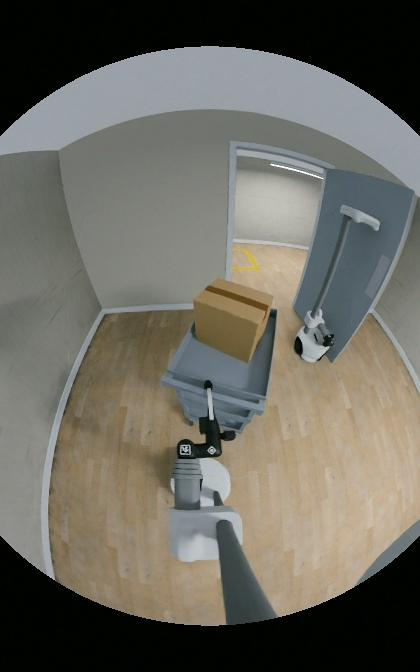

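Request:
move --blocking false --r2 '{"base":{"translate_m":0.4,"strafe_m":-0.17},"pace":"slow"}' --cameras '[]'

Request:
wait --seconds 6 --cameras '["r2_head_camera","r2_head_right_camera"]'

Scene clock: 489.53 s.
move: r2 moving
r1: as last shown
r1.base_tilt: forward=-1.6 right=+1.2
r1.lidar_m: 5.01 0.35 0.25 - 0.25 0.25 0.55 1.23 1.18 0.90 0.79 1.59
r1.motor_effort: lift_m=+20(20) arm_m=+4(4) wheel_0=-7(8) wheel_1=+7(7) wheel_2=+0(0)
r1.servo_current: wrist_yaw_rad=39(59) wrist_pitch_rad=39(46) wrist_roll_rad=52(65) gripper_m=46(46)
r1.contact_limits: strafe_m 0.6
r1.wrist_depth_mm: - 135 - - 375 237 173 / - 120 142 - 382 228 174 / - 125 166 - 384 242 176 / 109 136 210 - 389 231 177 / 215 - - - 397 232 178 / 1025 1205 194 1205 191 233 178 / 741 741 759 153 364 208 178
r2.base_odometry: x=-2.179 y=-1.493 heading=-2.882
r2.turned_by_wheels: +0.001
r2.turned_by_imu: +0.002
r2.base_tilt: forward=-0.7 right=+0.0
r2.lidar_m: 0.42 0.51 1.56 1.51 1.57 2.14 3.91 3.95 3.37 3.23 1.57 0.39
r2.base_status: translate_m moving; strafe_m moving
r2.joint_positions: lift_m=+0.690 arm_m=+0.000 wrist_yaw_rad=+0.006 wrist_pitch_rad=+0.002 wrist_roll_rad=+1.569 gripper_m=-0.037
r2.joint_status: not commanded
r2.measured_speeds: translate_m=+0.049 strafe_m=-0.020 rotate_rad=+0.002 lift_m=+0.000 arm_m=+0.000 wrist_yaw_rad=+0.000 wrist_pitch_rad=+0.000 wrist_roll_rad=+0.000
r2.motor_effort: lift_m=+21(21) arm_m=+4(5) wheel_0=+13(16) wheel_1=+7(8) wheel_2=-7(10)
r2.servo_current: wrist_yaw_rad=52(59) wrist_pitch_rad=39(46) wrist_roll_rad=52(59) gripper_m=98(104)
r2.hand_pose: x=+0.4597 y=-0.0858 z=+0.8673 quat_wxyz=(+0.708, +0.707, +0.003, +0.001) (m; r2's base frame)
r2.wrist_depth_mm: - 402 394 114 167 - - / - 375 377 121 175 - - / - 410 413 129 189 - - / - 455 455 137 201 - - / - - 508 147 215 1537 - / - - 182 156 179 1499 508 / - - - - 246 1661 1229
pictures: none
No camera images: "cameras" was empty.

Scene clock: 494.57 s.
earlier move: r2 done
r1.base_odometry: x=-2.037 y=-0.303 heading=-2.350
r1.turned_by_wheels: +0.000
r1.turned_by_imu: +0.000
r1.base_tilt: forward=-1.6 right=+1.3
r1.lidar_m: 5.01 0.33 0.25 - 0.25 0.26 0.54 1.22 0.76 0.73 0.84 4.12
r1.base_status: not commanded
r1.joint_positions: lift_m=+0.124 arm_m=+0.000 wrist_yaw_rad=+3.196 wrist_pitch_rad=+0.002 wrist_roll_rad=+0.000 gripper_m=+0.056
r1.joint_status: not commanded
r1.measured_speeds: all 0
r1.motor_effort: lift_m=+20(20) arm_m=+4(4) wheel_0=-8(8) wheel_1=+7(7) wheel_2=+0(0)
r1.servo_current: wrist_yaw_rad=46(72) wrist_pitch_rad=39(59) wrist_roll_rad=46(65) gripper_m=39(52)
r1.contact_limits: strafe_m 0.6
r1.hand_pose: x=-0.1219 y=+0.0716 z=+0.3019 quat_wxyz=(-0.027, -0.001, +0.000, +1.000) (m; r1's base frame)
r1.wrist_depth_mm: - 134 - - 377 237 173 / - 121 142 - 379 228 174 / - 125 166 - 384 243 176 / 109 136 211 - 392 231 177 / 214 - - - 394 233 178 / 1025 1229 194 1205 191 233 178 / 750 759 759 154 364 207 178
r2.base_odometry: x=-2.595 y=-1.434 heading=-2.882
r2.turned_by_wheels: +0.000
r2.turned_by_imu: +0.003
r2.base_tilt: forward=-0.7 right=+0.1
r2.lidar_m: 0.38 0.43 1.74 1.65 1.75 2.43 - 4.34 3.18 3.09 1.19 0.42
r2.base_status: done
r2.joint_positions: lift_m=+0.690 arm_m=+0.000 wrist_yaw_rad=+0.006 wrist_pitch_rad=+0.002 wrist_roll_rad=+1.569 gripper_m=-0.037
r2.joint_status: not commanded
r2.measured_speeds: all 0
r2.motor_effort: lift_m=+21(21) arm_m=+4(5) wheel_0=+7(17) wheel_1=+6(8) wheel_2=-5(10)
r2.servo_current: wrist_yaw_rad=52(72) wrist_pitch_rad=39(46) wrist_roll_rad=46(65) gripper_m=104(104)
r2.hand_pose: x=+0.4597 y=-0.0858 z=+0.8673 quat_wxyz=(+0.708, +0.707, +0.003, +0.001) (m; r2's base frame)
r2.wrist_depth_mm: - - - 151 208 1499 554 / - - - 153 211 - - / - 421 415 156 215 - - / - 433 439 159 218 831 - / - 459 459 162 222 - - / - 480 188 165 179 - - / - - - - 231 - 508
wait: 5.03 of 6 s (r2 has come to rest)
pictures: r2_head_camera, r2_head_right_camera
Images, in order (width x height): r2_head_camera 420x560, r2_head_right_camera 420x672.

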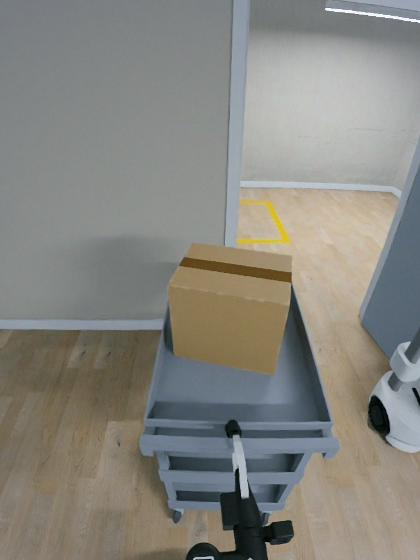

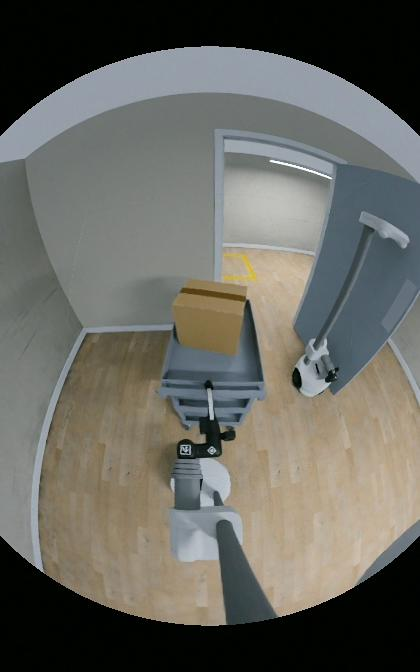

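Request:
move --blocking false --r2 '{"base":{"translate_m":-0.7,"strafe_m":-0.35},"pace":"default"}' --cameras '[]'

Request:
wait --seconds 9 --cameras '["r2_head_camera","r2_head_right_camera"]'

Scene clock: 556.63 s.
move: r2 moving
r1: as last shown
r1.base_tilt: forward=-1.7 right=+1.3
r1.lidar_m: 5.01 0.34 0.25 - 0.25 0.25 0.52 1.23 0.80 0.73 0.78 4.14
r1.motor_effort: lift_m=+19(20) arm_m=+4(4) wheel_0=-8(8) wheel_1=+7(7) wheel_2=+0(0)
r1.servo_current: wrist_yaw_rad=26(65) wrist_pitch_rad=46(46) wrist_roll_rad=52(59) gripper_m=39(46)
r1.contact_limits: strafe_m 0.6
r1.wrist_depth_mm: - 135 - - 373 237 174 / - 120 142 - 379 228 175 / - 125 166 - 387 243 176 / 109 135 211 - 389 231 177 / 215 - - - 397 233 178 / 1025 1205 193 1182 191 233 178 / 750 759 750 153 362 207 178
r2.base_odometry: x=-2.570 y=-1.411 heading=-2.882
r2.turned_by_wheels: +0.000
r2.turned_by_imu: +0.001
r2.base_tilt: forward=-0.7 right=+0.0
r2.lidar_m: 0.40 0.40 1.73 1.65 1.77 2.40 - 4.28 3.15 3.06 1.19 0.44
r2.base_status: translate_m moving; strafe_m moving
r2.joint_positions: lift_m=+0.690 arm_m=+0.000 wrist_yaw_rad=+0.007 wrist_pitch_rad=+0.002 wrist_roll_rad=+1.569 gripper_m=-0.037
r2.joint_status: not commanded
r2.measured_speeds: translate_m=-0.122 strafe_m=-0.061 rotate_rad=-0.004 lift_m=+0.000 arm_m=+0.000 wrist_yaw_rad=+0.000 wrist_pitch_rad=+0.000 wrist_roll_rad=+0.000
r2.motor_effort: lift_m=+21(21) arm_m=-4(4) wheel_0=-1(9) wheel_1=-10(12) wheel_2=+18(22)
r2.servo_current: wrist_yaw_rad=59(65) wrist_pitch_rad=39(46) wrist_roll_rad=39(52) gripper_m=91(98)
r2.hand_pose: x=+0.4599 y=-0.0854 z=+0.8673 quat_wxyz=(+0.708, +0.707, +0.003, +0.002) (m; r2's base frame)
r2.wrist_depth_mm: - - - 154 211 1576 535 / - - - 157 215 723 - / - 421 418 160 218 820 - / - 442 436 162 222 809 - / - 459 462 165 225 - - / - 477 187 167 179 - - / - - - - 233 1464 500
pictures: none
No camera images: "cameras" was empty.

Scene clock: 560.10 s.
earlier move: r2 done
r1.base_odometry: x=-2.037 y=-0.303 heading=-2.350
r1.turned_by_wheels: +0.000
r1.turned_by_imu: +0.000
r1.base_tilt: forward=-1.6 right=+1.3
r1.lidar_m: 5.01 0.31 0.25 - 0.25 0.26 0.54 1.22 1.18 2.77 0.84 0.91
r1.base_status: not commanded
r1.joint_positions: lift_m=+0.124 arm_m=+0.000 wrist_yaw_rad=+3.196 wrist_pitch_rad=+0.002 wrist_roll_rad=+0.000 gripper_m=+0.056
r1.joint_status: not commanded
r1.measured_speeds: all 0
r1.motor_effort: lift_m=+19(20) arm_m=+4(4) wheel_0=-8(8) wheel_1=+7(7) wheel_2=+0(0)
r1.servo_current: wrist_yaw_rad=72(72) wrist_pitch_rad=39(52) wrist_roll_rad=26(72) gripper_m=39(52)
r1.contact_limits: strafe_m 0.6
r1.hand_pose: x=-0.1219 y=+0.0716 z=+0.3019 quat_wxyz=(-0.027, -0.001, +0.000, +1.000) (m; r1's base frame)
r1.wrist_depth_mm: - 135 - - 377 237 174 / - 121 142 - 382 227 175 / - 125 166 - 384 243 176 / 109 135 211 - 392 231 178 / 216 - - - 394 232 178 / 1008 1229 193 1205 191 234 178 / 750 759 759 153 362 208 178
r2.base_odometry: x=-2.009 y=-0.916 heading=-2.882
r2.turned_by_wheels: +0.000
r2.turned_by_imu: +0.000
r2.base_tilt: forward=-0.6 right=+0.0
r2.lidar_m: 0.33 0.30 2.09 2.00 2.12 2.96 3.58 3.64 2.83 2.73 2.85 0.47
r2.base_status: done
r2.joint_positions: lift_m=+0.690 arm_m=+0.000 wrist_yaw_rad=+0.003 wrist_pitch_rad=+0.002 wrist_roll_rad=+1.569 gripper_m=-0.037
r2.joint_status: not commanded
r2.measured_speeds: all 0
r2.motor_effort: lift_m=+21(21) arm_m=-4(4) wheel_0=-3(12) wheel_1=-2(14) wheel_2=+5(22)
r2.servo_current: wrist_yaw_rad=52(65) wrist_pitch_rad=39(46) wrist_roll_rad=39(65) gripper_m=98(104)
r2.hand_pose: x=+0.4596 y=-0.0866 z=+0.8673 quat_wxyz=(+0.708, +0.707, +0.002, +0.000) (m; r2's base frame)
r2.wrist_depth_mm: - 1336 1308 247 324 329 1078 / - - - 229 304 1499 1118 / - - - 211 273 1708 508 / - - - 192 255 1808 - / - - 449 181 238 - - / - 439 184 167 177 788 - / - - 421 - 211 732 -
wait: 3.47 of 9 s (r2 has come to rest)
pictures: r2_head_camera, r2_head_right_camera
Images, in order (width x height): r2_head_camera 420x560, r2_head_right_camera 420x672.

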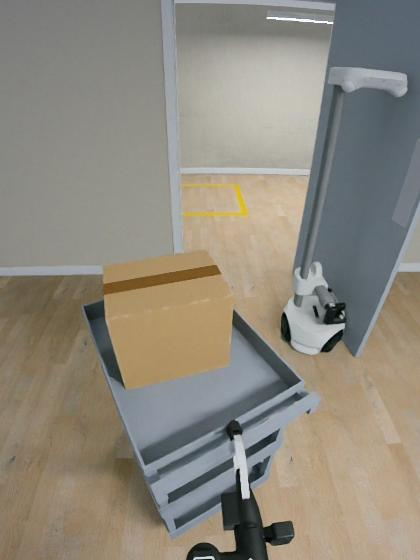

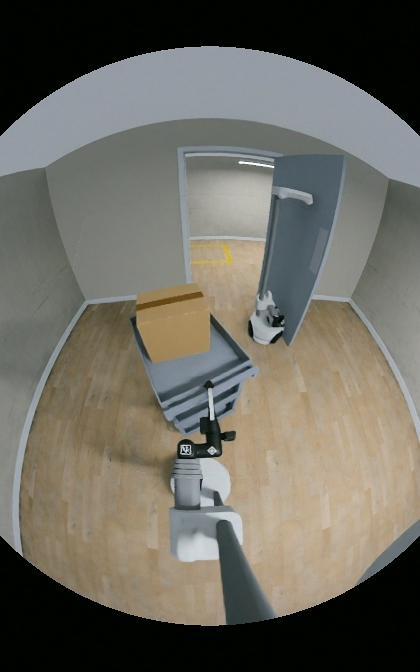

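Request:
move --blocking false --r2 '{"joints":{"gripper_m":0.06}}' --cameras '[]'

Request:
wait --seconds 2 --cameras '[]'

Request:
move --blocking false --r2 '{"base":{"translate_m":-0.045,"strafe_m":0.085},"pace":"slow"}' --cameras '[]'

Request:
wait --seconds 3 --cameras '["r2_head_camera","r2_wrist_camera"]'

Scene clock: 585.33 s.
move: r2 moving
r1: as last shown
r1.lidar_m: 5.00 0.36 0.25 - 0.25 0.26 0.54 1.23 1.18 2.76 0.85 0.92
r1.servo_current: wrist_yaw_rad=39(59) wrist_pitch_rad=39(46) wrist_roll_rad=46(59) gripper_m=33(46)
r1.contact_limits: strafe_m 0.6
r1.wrist_depth_mm: - 134 - - 375 236 174 / - 121 143 - 379 229 175 / - 125 166 - 387 242 175 / 109 136 211 - 392 231 178 / 215 - - - 397 232 178 / 1008 1229 193 1205 191 232 178 / 750 759 750 153 364 208 178
r2.base_odometry: x=-2.009 y=-0.916 heading=-2.882
r2.turned_by_wheels: +0.000
r2.turned_by_imu: +0.001
r2.base_tilt: forward=-0.7 right=+0.0
r2.lidar_m: 0.32 0.32 2.07 2.02 2.12 2.93 3.54 3.66 2.83 2.73 2.86 0.48
r2.base_status: not commanded
r2.joint_positions: lift_m=+0.690 arm_m=+0.000 wrist_yaw_rad=+0.003 wrist_pitch_rad=+0.002 wrist_roll_rad=+1.569 gripper_m=-0.012
r2.joint_status: gripper_m moving
r2.measured_speeds: all 0
r2.motor_effort: lift_m=+21(21) arm_m=-4(4) wheel_0=-3(3) wheel_1=-2(3) wheel_2=+5(5)
r2.servo_current: wrist_yaw_rad=46(59) wrist_pitch_rad=39(46) wrist_roll_rad=46(59) gripper_m=85(117)
r2.hand_pose: x=+0.4596 y=-0.0866 z=+0.8673 quat_wxyz=(+0.708, +0.707, +0.002, +0.000) (m; r2's base frame)
r2.wrist_depth_mm: - 1336 1336 259 327 1160 1118 / - - - 235 310 1499 1138 / - - - 216 281 1708 517 / - - - 198 259 1756 - / - - 449 184 242 - - / - 439 189 168 181 - - / - - 421 - 214 - -
pictures: none
No camera images: "cameras" was empty.

Scene clock: 586.50 s.
earlier move: r2 done
r1.base_odometry: x=-2.037 y=-0.303 heading=-2.350
r1.turned_by_wheels: +0.000
r1.turned_by_imu: +0.000
r1.base_tilt: forward=-1.6 right=+1.3
r1.lidar_m: 5.03 0.35 0.25 - 0.25 0.25 0.54 1.24 1.14 2.75 0.85 0.92
r1.base_status: not commanded
r1.joint_positions: lift_m=+0.124 arm_m=+0.000 wrist_yaw_rad=+3.196 wrist_pitch_rad=+0.002 wrist_roll_rad=+0.000 gripper_m=+0.056
r1.joint_status: not commanded
r1.measured_speeds: all 0
r1.motor_effort: lift_m=+20(20) arm_m=+4(4) wheel_0=-8(8) wheel_1=+7(7) wheel_2=+0(0)
r1.servo_current: wrist_yaw_rad=39(65) wrist_pitch_rad=33(46) wrist_roll_rad=72(72) gripper_m=46(46)
r1.contact_limits: strafe_m 0.6
r1.hand_pose: x=-0.1219 y=+0.0716 z=+0.3019 quat_wxyz=(-0.027, -0.001, +0.000, +1.000) (m; r1's base frame)
r1.wrist_depth_mm: - 134 - - 373 237 174 / - 121 143 - 382 228 175 / - 125 165 - 384 243 176 / 109 135 211 - 392 231 177 / 215 - - - 392 232 179 / 1025 1229 194 1160 191 232 178 / 759 750 750 153 364 208 178
r2.base_odometry: x=-2.009 y=-0.916 heading=-2.882
r2.turned_by_wheels: +0.000
r2.turned_by_imu: +0.000
r2.base_tilt: forward=-0.7 right=+0.0
r2.lidar_m: 0.33 0.36 2.10 2.02 2.10 2.93 3.56 3.66 2.82 2.70 2.84 0.50
r2.base_status: not commanded
r2.joint_positions: lift_m=+0.690 arm_m=+0.000 wrist_yaw_rad=+0.002 wrist_pitch_rad=+0.002 wrist_roll_rad=+1.569 gripper_m=+0.060
r2.joint_status: all done
r2.measured_speeds: all 0
r2.motor_effort: lift_m=+21(21) arm_m=-4(4) wheel_0=-2(3) wheel_1=-2(3) wheel_2=+4(5)
r2.servo_current: wrist_yaw_rad=39(59) wrist_pitch_rad=39(46) wrist_roll_rad=46(59) gripper_m=52(117)
r2.hand_pose: x=+0.4595 y=-0.0869 z=+0.8673 quat_wxyz=(+0.708, +0.707, +0.001, +0.000) (m; r2's base frame)
r2.wrist_depth_mm: - 1336 - 277 317 1229 1118 / - - - 315 327 345 345 / - - - 232 294 1708 512 / - - - 213 274 1921 - / - - 466 196 255 - - / - - 196 181 190 - - / - 436 436 - 226 - -
wait: 1.17 of 2 s (r2 has come to rest)
pictures: none
No camera images: "cameras" was empty.

Scene clock: 587.00 s.
move: r2 moving
r1: as last shown
r1.lidar_m: 5.00 0.32 0.25 - 0.25 0.25 0.51 1.21 1.19 2.78 0.85 0.91
r1.motor_effort: lift_m=+19(20) arm_m=+4(4) wheel_0=-7(8) wheel_1=+7(7) wheel_2=+0(0)
r1.servo_current: wrist_yaw_rad=33(65) wrist_pitch_rad=46(46) wrist_roll_rad=46(59) gripper_m=39(46)
r1.contact_limits: strafe_m 0.6
r1.wrist_depth_mm: - 135 - - 373 236 174 / - 121 142 - 384 228 175 / - 125 165 - 389 243 175 / 109 135 211 - 389 231 177 / 215 - - - 397 231 178 / 991 1229 193 1205 191 233 178 / 759 768 759 153 366 206 178
r2.base_odometry: x=-2.000 y=-0.925 heading=-2.881
r2.turned_by_wheels: +0.001
r2.turned_by_imu: +0.001
r2.base_tilt: forward=-0.7 right=+0.0
r2.lidar_m: 0.31 0.35 2.09 2.00 2.12 2.93 3.55 3.66 2.83 2.74 2.88 0.47
r2.base_status: translate_m moving; strafe_m moving
r2.joint_positions: lift_m=+0.690 arm_m=+0.000 wrist_yaw_rad=+0.002 wrist_pitch_rad=+0.002 wrist_roll_rad=+1.569 gripper_m=+0.060
r2.joint_status: not commanded
r2.measured_speeds: translate_m=-0.023 strafe_m=+0.043 rotate_rad=+0.000 lift_m=+0.000 arm_m=+0.000 wrist_yaw_rad=+0.000 wrist_pitch_rad=+0.000 wrist_roll_rad=+0.000
r2.motor_effort: lift_m=+21(21) arm_m=-4(4) wheel_0=-7(11) wheel_1=+5(7) wheel_2=+7(8)
r2.servo_current: wrist_yaw_rad=33(52) wrist_pitch_rad=39(46) wrist_roll_rad=52(52) gripper_m=46(59)
r2.hand_pose: x=+0.4595 y=-0.0869 z=+0.8673 quat_wxyz=(+0.708, +0.707, +0.001, +0.000) (m; r2's base frame)
r2.wrist_depth_mm: - 1366 - 277 347 1182 1138 / - - - 314 332 1499 442 / - - - 231 294 1756 517 / - - - 213 274 1756 - / - - 469 196 256 854 - / - - 195 181 190 - - / - - 439 - 227 - -
pictures: none
No camera images: "cameras" was empty.

Scene clock: 588.73 s.
earlier move: r2 done
r1.base_odometry: x=-2.037 y=-0.303 heading=-2.350
r1.turned_by_wheels: +0.000
r1.turned_by_imu: +0.000
r1.base_tilt: forward=-1.6 right=+1.3
r1.lidar_m: 5.02 0.33 0.25 - 0.25 0.25 0.54 1.23 1.20 2.79 0.85 0.91
r1.base_status: not commanded
r1.joint_positions: lift_m=+0.124 arm_m=+0.000 wrist_yaw_rad=+3.196 wrist_pitch_rad=+0.002 wrist_roll_rad=+0.000 gripper_m=+0.056
r1.joint_status: not commanded
r1.measured_speeds: all 0
r1.motor_effort: lift_m=+20(20) arm_m=+4(4) wheel_0=-8(8) wheel_1=+7(7) wheel_2=+0(0)
r1.servo_current: wrist_yaw_rad=65(65) wrist_pitch_rad=39(52) wrist_roll_rad=39(65) gripper_m=39(52)
r1.contact_limits: strafe_m 0.6
r1.hand_pose: x=-0.1219 y=+0.0716 z=+0.3019 quat_wxyz=(-0.027, -0.001, +0.000, +1.000) (m; r1's base frame)
r1.wrist_depth_mm: - 134 - - 379 237 173 / - 121 143 - 382 228 174 / - 125 165 - 389 243 176 / 109 135 211 - 389 232 177 / 215 - - - 394 231 178 / 991 1205 193 1182 190 232 178 / 750 750 759 153 364 207 178
r2.base_odometry: x=-1.944 y=-0.986 heading=-2.881
r2.turned_by_wheels: +0.000
r2.turned_by_imu: +0.000
r2.base_tilt: forward=-0.7 right=+0.1
r2.lidar_m: 0.35 0.76 2.00 1.94 2.02 2.83 3.48 3.58 2.92 2.80 2.96 0.49
r2.base_status: done
r2.joint_positions: lift_m=+0.690 arm_m=+0.000 wrist_yaw_rad=+0.002 wrist_pitch_rad=+0.002 wrist_roll_rad=+1.569 gripper_m=+0.060
r2.joint_status: not commanded
r2.measured_speeds: all 0
r2.motor_effort: lift_m=+21(21) arm_m=-4(4) wheel_0=-4(11) wheel_1=+5(8) wheel_2=+5(8)
r2.servo_current: wrist_yaw_rad=46(65) wrist_pitch_rad=39(46) wrist_roll_rad=39(52) gripper_m=46(59)
r2.hand_pose: x=+0.4595 y=-0.0869 z=+0.8673 quat_wxyz=(+0.708, +0.707, +0.001, +0.000) (m; r2's base frame)
r2.wrist_depth_mm: - 1464 - 279 368 1281 442 / - - - 310 330 1756 517 / - - - 232 296 1863 - / - - 500 216 276 854 - / - - 484 198 256 842 - / - - 196 182 190 - - / - - 459 - 228 - -
wait: 1.73 of 3 s (r2 has come to rest)
pictures: r2_head_camera, r2_wrist_camera
Images, in order (width x height): r2_head_camera 420x560, r2_wrist_camera 616x392.

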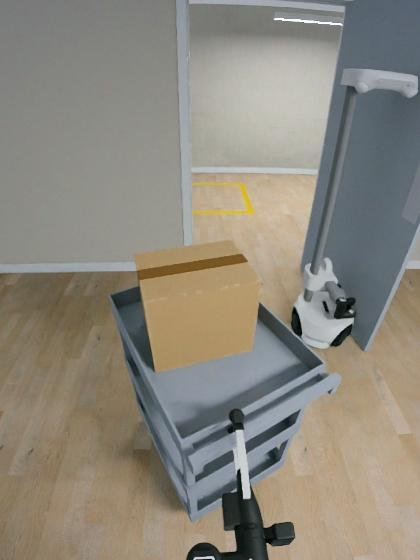

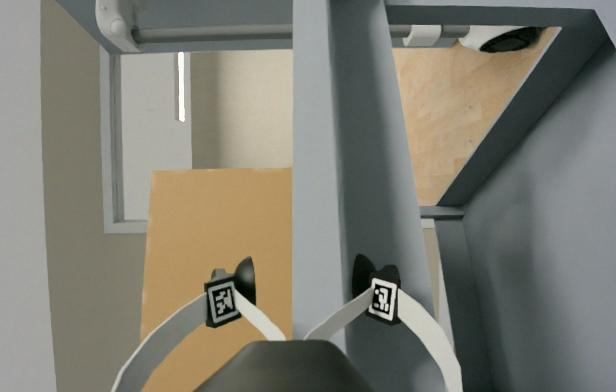

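Request:
move --blocking false --r2 '{"joints":{"gripper_m":-0.038}}' --cameras '[]'

Request:
wait --seconds 2 --cameras '[]'

Request:
move --blocking false --r2 '{"base":{"translate_m":-0.5,"strafe_m":-0.27},"pace":"default"}' --cameras '[]'

Request:
wait --seconds 6 --cameras '["r2_head_camera","r2_wrist_camera"]'

Scene clock: 596.77 s.
move: r2 moving
r1: as last shown
r1.base_tilt: forward=-1.6 right=+1.2
r1.lidar_m: 5.00 0.35 0.25 - 0.25 0.25 0.52 1.22 1.19 2.77 0.86 0.93
r1.motor_effort: lift_m=+19(20) arm_m=+4(4) wheel_0=-7(8) wheel_1=+7(7) wheel_2=+0(0)
r1.servo_current: wrist_yaw_rad=46(72) wrist_pitch_rad=39(46) wrist_roll_rad=39(59) gripper_m=39(46)
r1.contact_limits: strafe_m 0.6
r1.wrist_depth_mm: - 135 - - 375 237 173 / - 121 143 - 382 227 175 / - 125 166 - 384 242 176 / 109 136 211 - 392 231 177 / 214 - - - 392 233 178 / 1008 1229 194 1205 191 233 178 / 759 759 741 153 362 208 179
r2.base_odometry: x=-1.944 y=-0.986 heading=-2.881
r2.turned_by_wheels: +0.000
r2.turned_by_imu: +0.000
r2.base_tilt: forward=-0.7 right=+0.1
r2.lidar_m: 0.31 0.73 1.98 1.93 2.03 2.79 3.50 3.58 2.91 2.81 2.95 0.47
r2.base_status: not commanded
r2.joint_positions: lift_m=+0.690 arm_m=+0.000 wrist_yaw_rad=+0.002 wrist_pitch_rad=+0.002 wrist_roll_rad=+1.569 gripper_m=+0.041
r2.joint_status: gripper_m moving
r2.measured_speeds: all 0
r2.motor_effort: lift_m=+21(21) arm_m=-4(4) wheel_0=-5(5) wheel_1=+5(5) wheel_2=+5(5)
r2.servo_current: wrist_yaw_rad=39(59) wrist_pitch_rad=33(46) wrist_roll_rad=52(52) gripper_m=124(124)
r2.hand_pose: x=+0.4595 y=-0.0869 z=+0.8673 quat_wxyz=(+0.708, +0.707, +0.001, +0.000) (m; r2's base frame)
r2.wrist_depth_mm: - 1464 - 279 370 1281 445 / - - - 310 327 1756 517 / - - - 232 296 1983 - / - - 500 215 276 842 - / - - 484 198 257 866 - / - - 200 180 190 - - / - - 455 - 226 - -
pictures: none
No camera images: "cameras" was empty.

Scene clock: 597.93 s.
earlier move: r2 done
r1.base_odometry: x=-2.037 y=-0.303 heading=-2.350
r1.turned_by_wheels: +0.000
r1.turned_by_imu: +0.000
r1.base_tilt: forward=-1.6 right=+1.3
r1.lidar_m: 5.00 0.35 0.25 - 0.25 0.25 0.56 1.22 1.17 2.78 0.84 0.93
r1.base_status: not commanded
r1.joint_positions: lift_m=+0.124 arm_m=+0.000 wrist_yaw_rad=+3.196 wrist_pitch_rad=+0.002 wrist_roll_rad=+0.000 gripper_m=+0.056
r1.joint_status: not commanded
r1.measured_speeds: all 0
r1.motor_effort: lift_m=+20(20) arm_m=+4(4) wheel_0=-8(8) wheel_1=+7(7) wheel_2=+0(0)
r1.servo_current: wrist_yaw_rad=46(72) wrist_pitch_rad=39(52) wrist_roll_rad=59(59) gripper_m=46(52)
r1.contact_limits: strafe_m 0.6
r1.hand_pose: x=-0.1219 y=+0.0716 z=+0.3019 quat_wxyz=(-0.027, -0.001, +0.000, +1.000) (m; r1's base frame)
r1.wrist_depth_mm: - 135 - - 375 237 174 / - 120 143 - 384 227 174 / - 125 165 - 389 243 175 / 109 135 211 - 394 231 177 / 214 - - - 394 232 178 / 1008 1205 195 1182 191 232 179 / 750 759 759 153 362 207 178
r2.base_odometry: x=-1.944 y=-0.986 heading=-2.882
r2.turned_by_wheels: +0.000
r2.turned_by_imu: +0.000
r2.base_tilt: forward=-0.7 right=+0.1
r2.lidar_m: 0.35 0.74 2.01 1.93 2.04 2.80 3.50 3.60 2.91 2.81 2.95 0.47
r2.base_status: not commanded
r2.joint_positions: lift_m=+0.690 arm_m=+0.000 wrist_yaw_rad=+0.002 wrist_pitch_rad=+0.004 wrist_roll_rad=+1.569 gripper_m=-0.037
r2.joint_status: all done
r2.measured_speeds: all 0
r2.motor_effort: lift_m=+21(21) arm_m=-4(4) wheel_0=-4(5) wheel_1=+4(5) wheel_2=+3(5)
r2.servo_current: wrist_yaw_rad=52(65) wrist_pitch_rad=46(46) wrist_roll_rad=39(59) gripper_m=124(351)
r2.hand_pose: x=+0.4595 y=-0.0869 z=+0.8668 quat_wxyz=(+0.708, +0.707, +0.002, -0.001) (m; r2's base frame)
r2.wrist_depth_mm: - 1430 - 256 347 1308 449 / - - - 231 309 1661 521 / - - - 212 283 715 - / - - 484 195 258 842 - / - 473 469 182 238 - - / - 455 183 165 179 - - / - - 433 - 212 - -
wait: 1.17 of 2 s (r2 has come to rest)
pictures: none
No camera images: "cameras" was empty.

Scene clock: 598.43 s.
move: r2 moving
r1: as last shown
r1.lidar_m: 5.02 0.34 0.25 - 0.25 0.25 0.54 1.23 1.18 2.77 0.86 0.92
r1.motor_effort: lift_m=+20(20) arm_m=+4(4) wheel_0=-7(8) wheel_1=+7(7) wheel_2=+0(0)
r1.servo_current: wrist_yaw_rad=52(65) wrist_pitch_rad=39(52) wrist_roll_rad=46(65) gripper_m=46(46)
r1.contact_limits: strafe_m 0.6
r1.wrist_depth_mm: - 134 - - 373 237 173 / - 121 142 - 382 228 174 / - 125 165 - 387 241 176 / 109 135 210 - 389 231 177 / 215 - - - 394 231 178 / 1008 1205 193 1205 191 233 178 / 750 750 750 153 364 207 178
r2.base_odometry: x=-1.918 y=-0.962 heading=-2.882
r2.turned_by_wheels: +0.000
r2.turned_by_imu: +0.000
r2.base_tilt: forward=-0.6 right=+0.0
r2.lidar_m: 0.39 0.67 2.03 1.94 2.04 2.84 3.50 3.54 2.90 2.80 2.91 0.49
r2.base_status: translate_m moving; strafe_m moving
r2.joint_positions: lift_m=+0.690 arm_m=+0.000 wrist_yaw_rad=+0.004 wrist_pitch_rad=+0.005 wrist_roll_rad=+1.569 gripper_m=-0.037
r2.joint_status: not commanded
r2.measured_speeds: translate_m=-0.123 strafe_m=-0.066 rotate_rad=-0.003 lift_m=+0.000 arm_m=+0.000 wrist_yaw_rad=+0.000 wrist_pitch_rad=+0.000 wrist_roll_rad=+0.000
r2.motor_effort: lift_m=+21(21) arm_m=-4(4) wheel_0=-6(7) wheel_1=-11(13) wheel_2=+15(20)
r2.servo_current: wrist_yaw_rad=52(52) wrist_pitch_rad=46(46) wrist_roll_rad=52(52) gripper_m=117(124)
r2.hand_pose: x=+0.4597 y=-0.0862 z=+0.8666 quat_wxyz=(+0.708, +0.707, +0.003, +0.000) (m; r2's base frame)
r2.wrist_depth_mm: - - - 257 347 1336 449 / - - - 294 310 1661 517 / - - - 213 285 723 - / - - 488 197 259 809 - / - 473 469 183 241 - - / - 459 183 168 179 - - / - - 433 - 213 - -
pictures: none
No camera images: "cameras" was empty.

Scene clock: 601.17 s.
earlier move: r2 done
r1.base_odometry: x=-2.037 y=-0.303 heading=-2.350
r1.turned_by_wheels: +0.000
r1.turned_by_imu: +0.000
r1.base_tilt: forward=-1.5 right=+1.3
r1.lidar_m: 1.39 0.34 0.25 - 0.25 0.25 0.54 1.22 1.19 2.76 2.94 1.21
r1.base_status: not commanded
r1.joint_positions: lift_m=+0.124 arm_m=+0.000 wrist_yaw_rad=+3.196 wrist_pitch_rad=+0.002 wrist_roll_rad=+0.000 gripper_m=+0.056
r1.joint_status: not commanded
r1.measured_speeds: all 0
r1.motor_effort: lift_m=+19(20) arm_m=+4(4) wheel_0=-7(8) wheel_1=+7(7) wheel_2=+0(0)
r1.servo_current: wrist_yaw_rad=39(72) wrist_pitch_rad=39(52) wrist_roll_rad=52(72) gripper_m=39(46)
r1.contact_limits: strafe_m 0.6
r1.hand_pose: x=-0.1219 y=+0.0716 z=+0.3019 quat_wxyz=(-0.027, -0.001, +0.000, +1.000) (m; r1's base frame)
r1.wrist_depth_mm: - 135 - - 377 237 173 / - 120 143 - 379 228 174 / - 125 166 - 389 242 176 / 109 135 211 - 392 232 177 / 214 - - - 392 232 179 / 991 1205 193 1160 191 233 178 / 750 759 750 153 364 207 178
r2.base_odometry: x=-1.530 y=-0.597 heading=-2.882
r2.turned_by_wheels: +0.000
r2.turned_by_imu: +0.001
r2.base_tilt: forward=-0.7 right=+0.1
r2.lidar_m: 0.35 0.46 2.30 2.23 2.29 3.07 2.96 3.03 2.60 2.54 2.68 0.51
r2.base_status: done
r2.joint_positions: lift_m=+0.690 arm_m=+0.000 wrist_yaw_rad=+0.003 wrist_pitch_rad=+0.005 wrist_roll_rad=+1.569 gripper_m=-0.037
r2.joint_status: not commanded
r2.measured_speeds: all 0
r2.motor_effort: lift_m=+21(21) arm_m=-4(4) wheel_0=-3(8) wheel_1=-2(13) wheel_2=+1(20)
r2.servo_current: wrist_yaw_rad=52(59) wrist_pitch_rad=39(52) wrist_roll_rad=39(65) gripper_m=111(124)
r2.hand_pose: x=+0.4596 y=-0.0866 z=+0.8666 quat_wxyz=(+0.708, +0.707, +0.003, -0.001) (m; r2's base frame)
r2.wrist_depth_mm: - - 1708 1661 - 1537 1138 / - - - 424 1708 1576 462 / - - - 267 1756 1618 525 / - - - 213 304 1808 - / - - 500 184 253 732 - / - 477 183 158 178 - - / - 427 418 - 202 - -
wait: 2.73 of 6 s (r2 has come to rest)
pictures: r2_head_camera, r2_wrist_camera
Images, in order (width x height): r2_head_camera 420x560, r2_wrist_camera 616x392.

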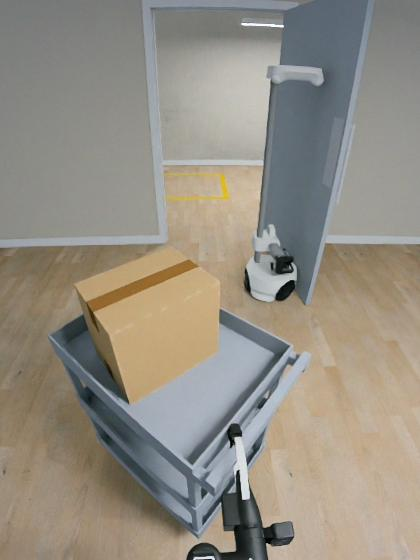

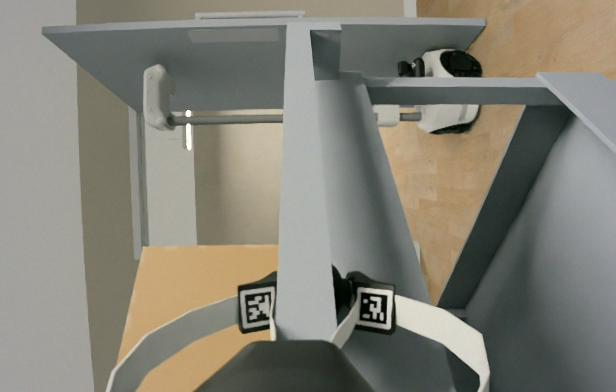

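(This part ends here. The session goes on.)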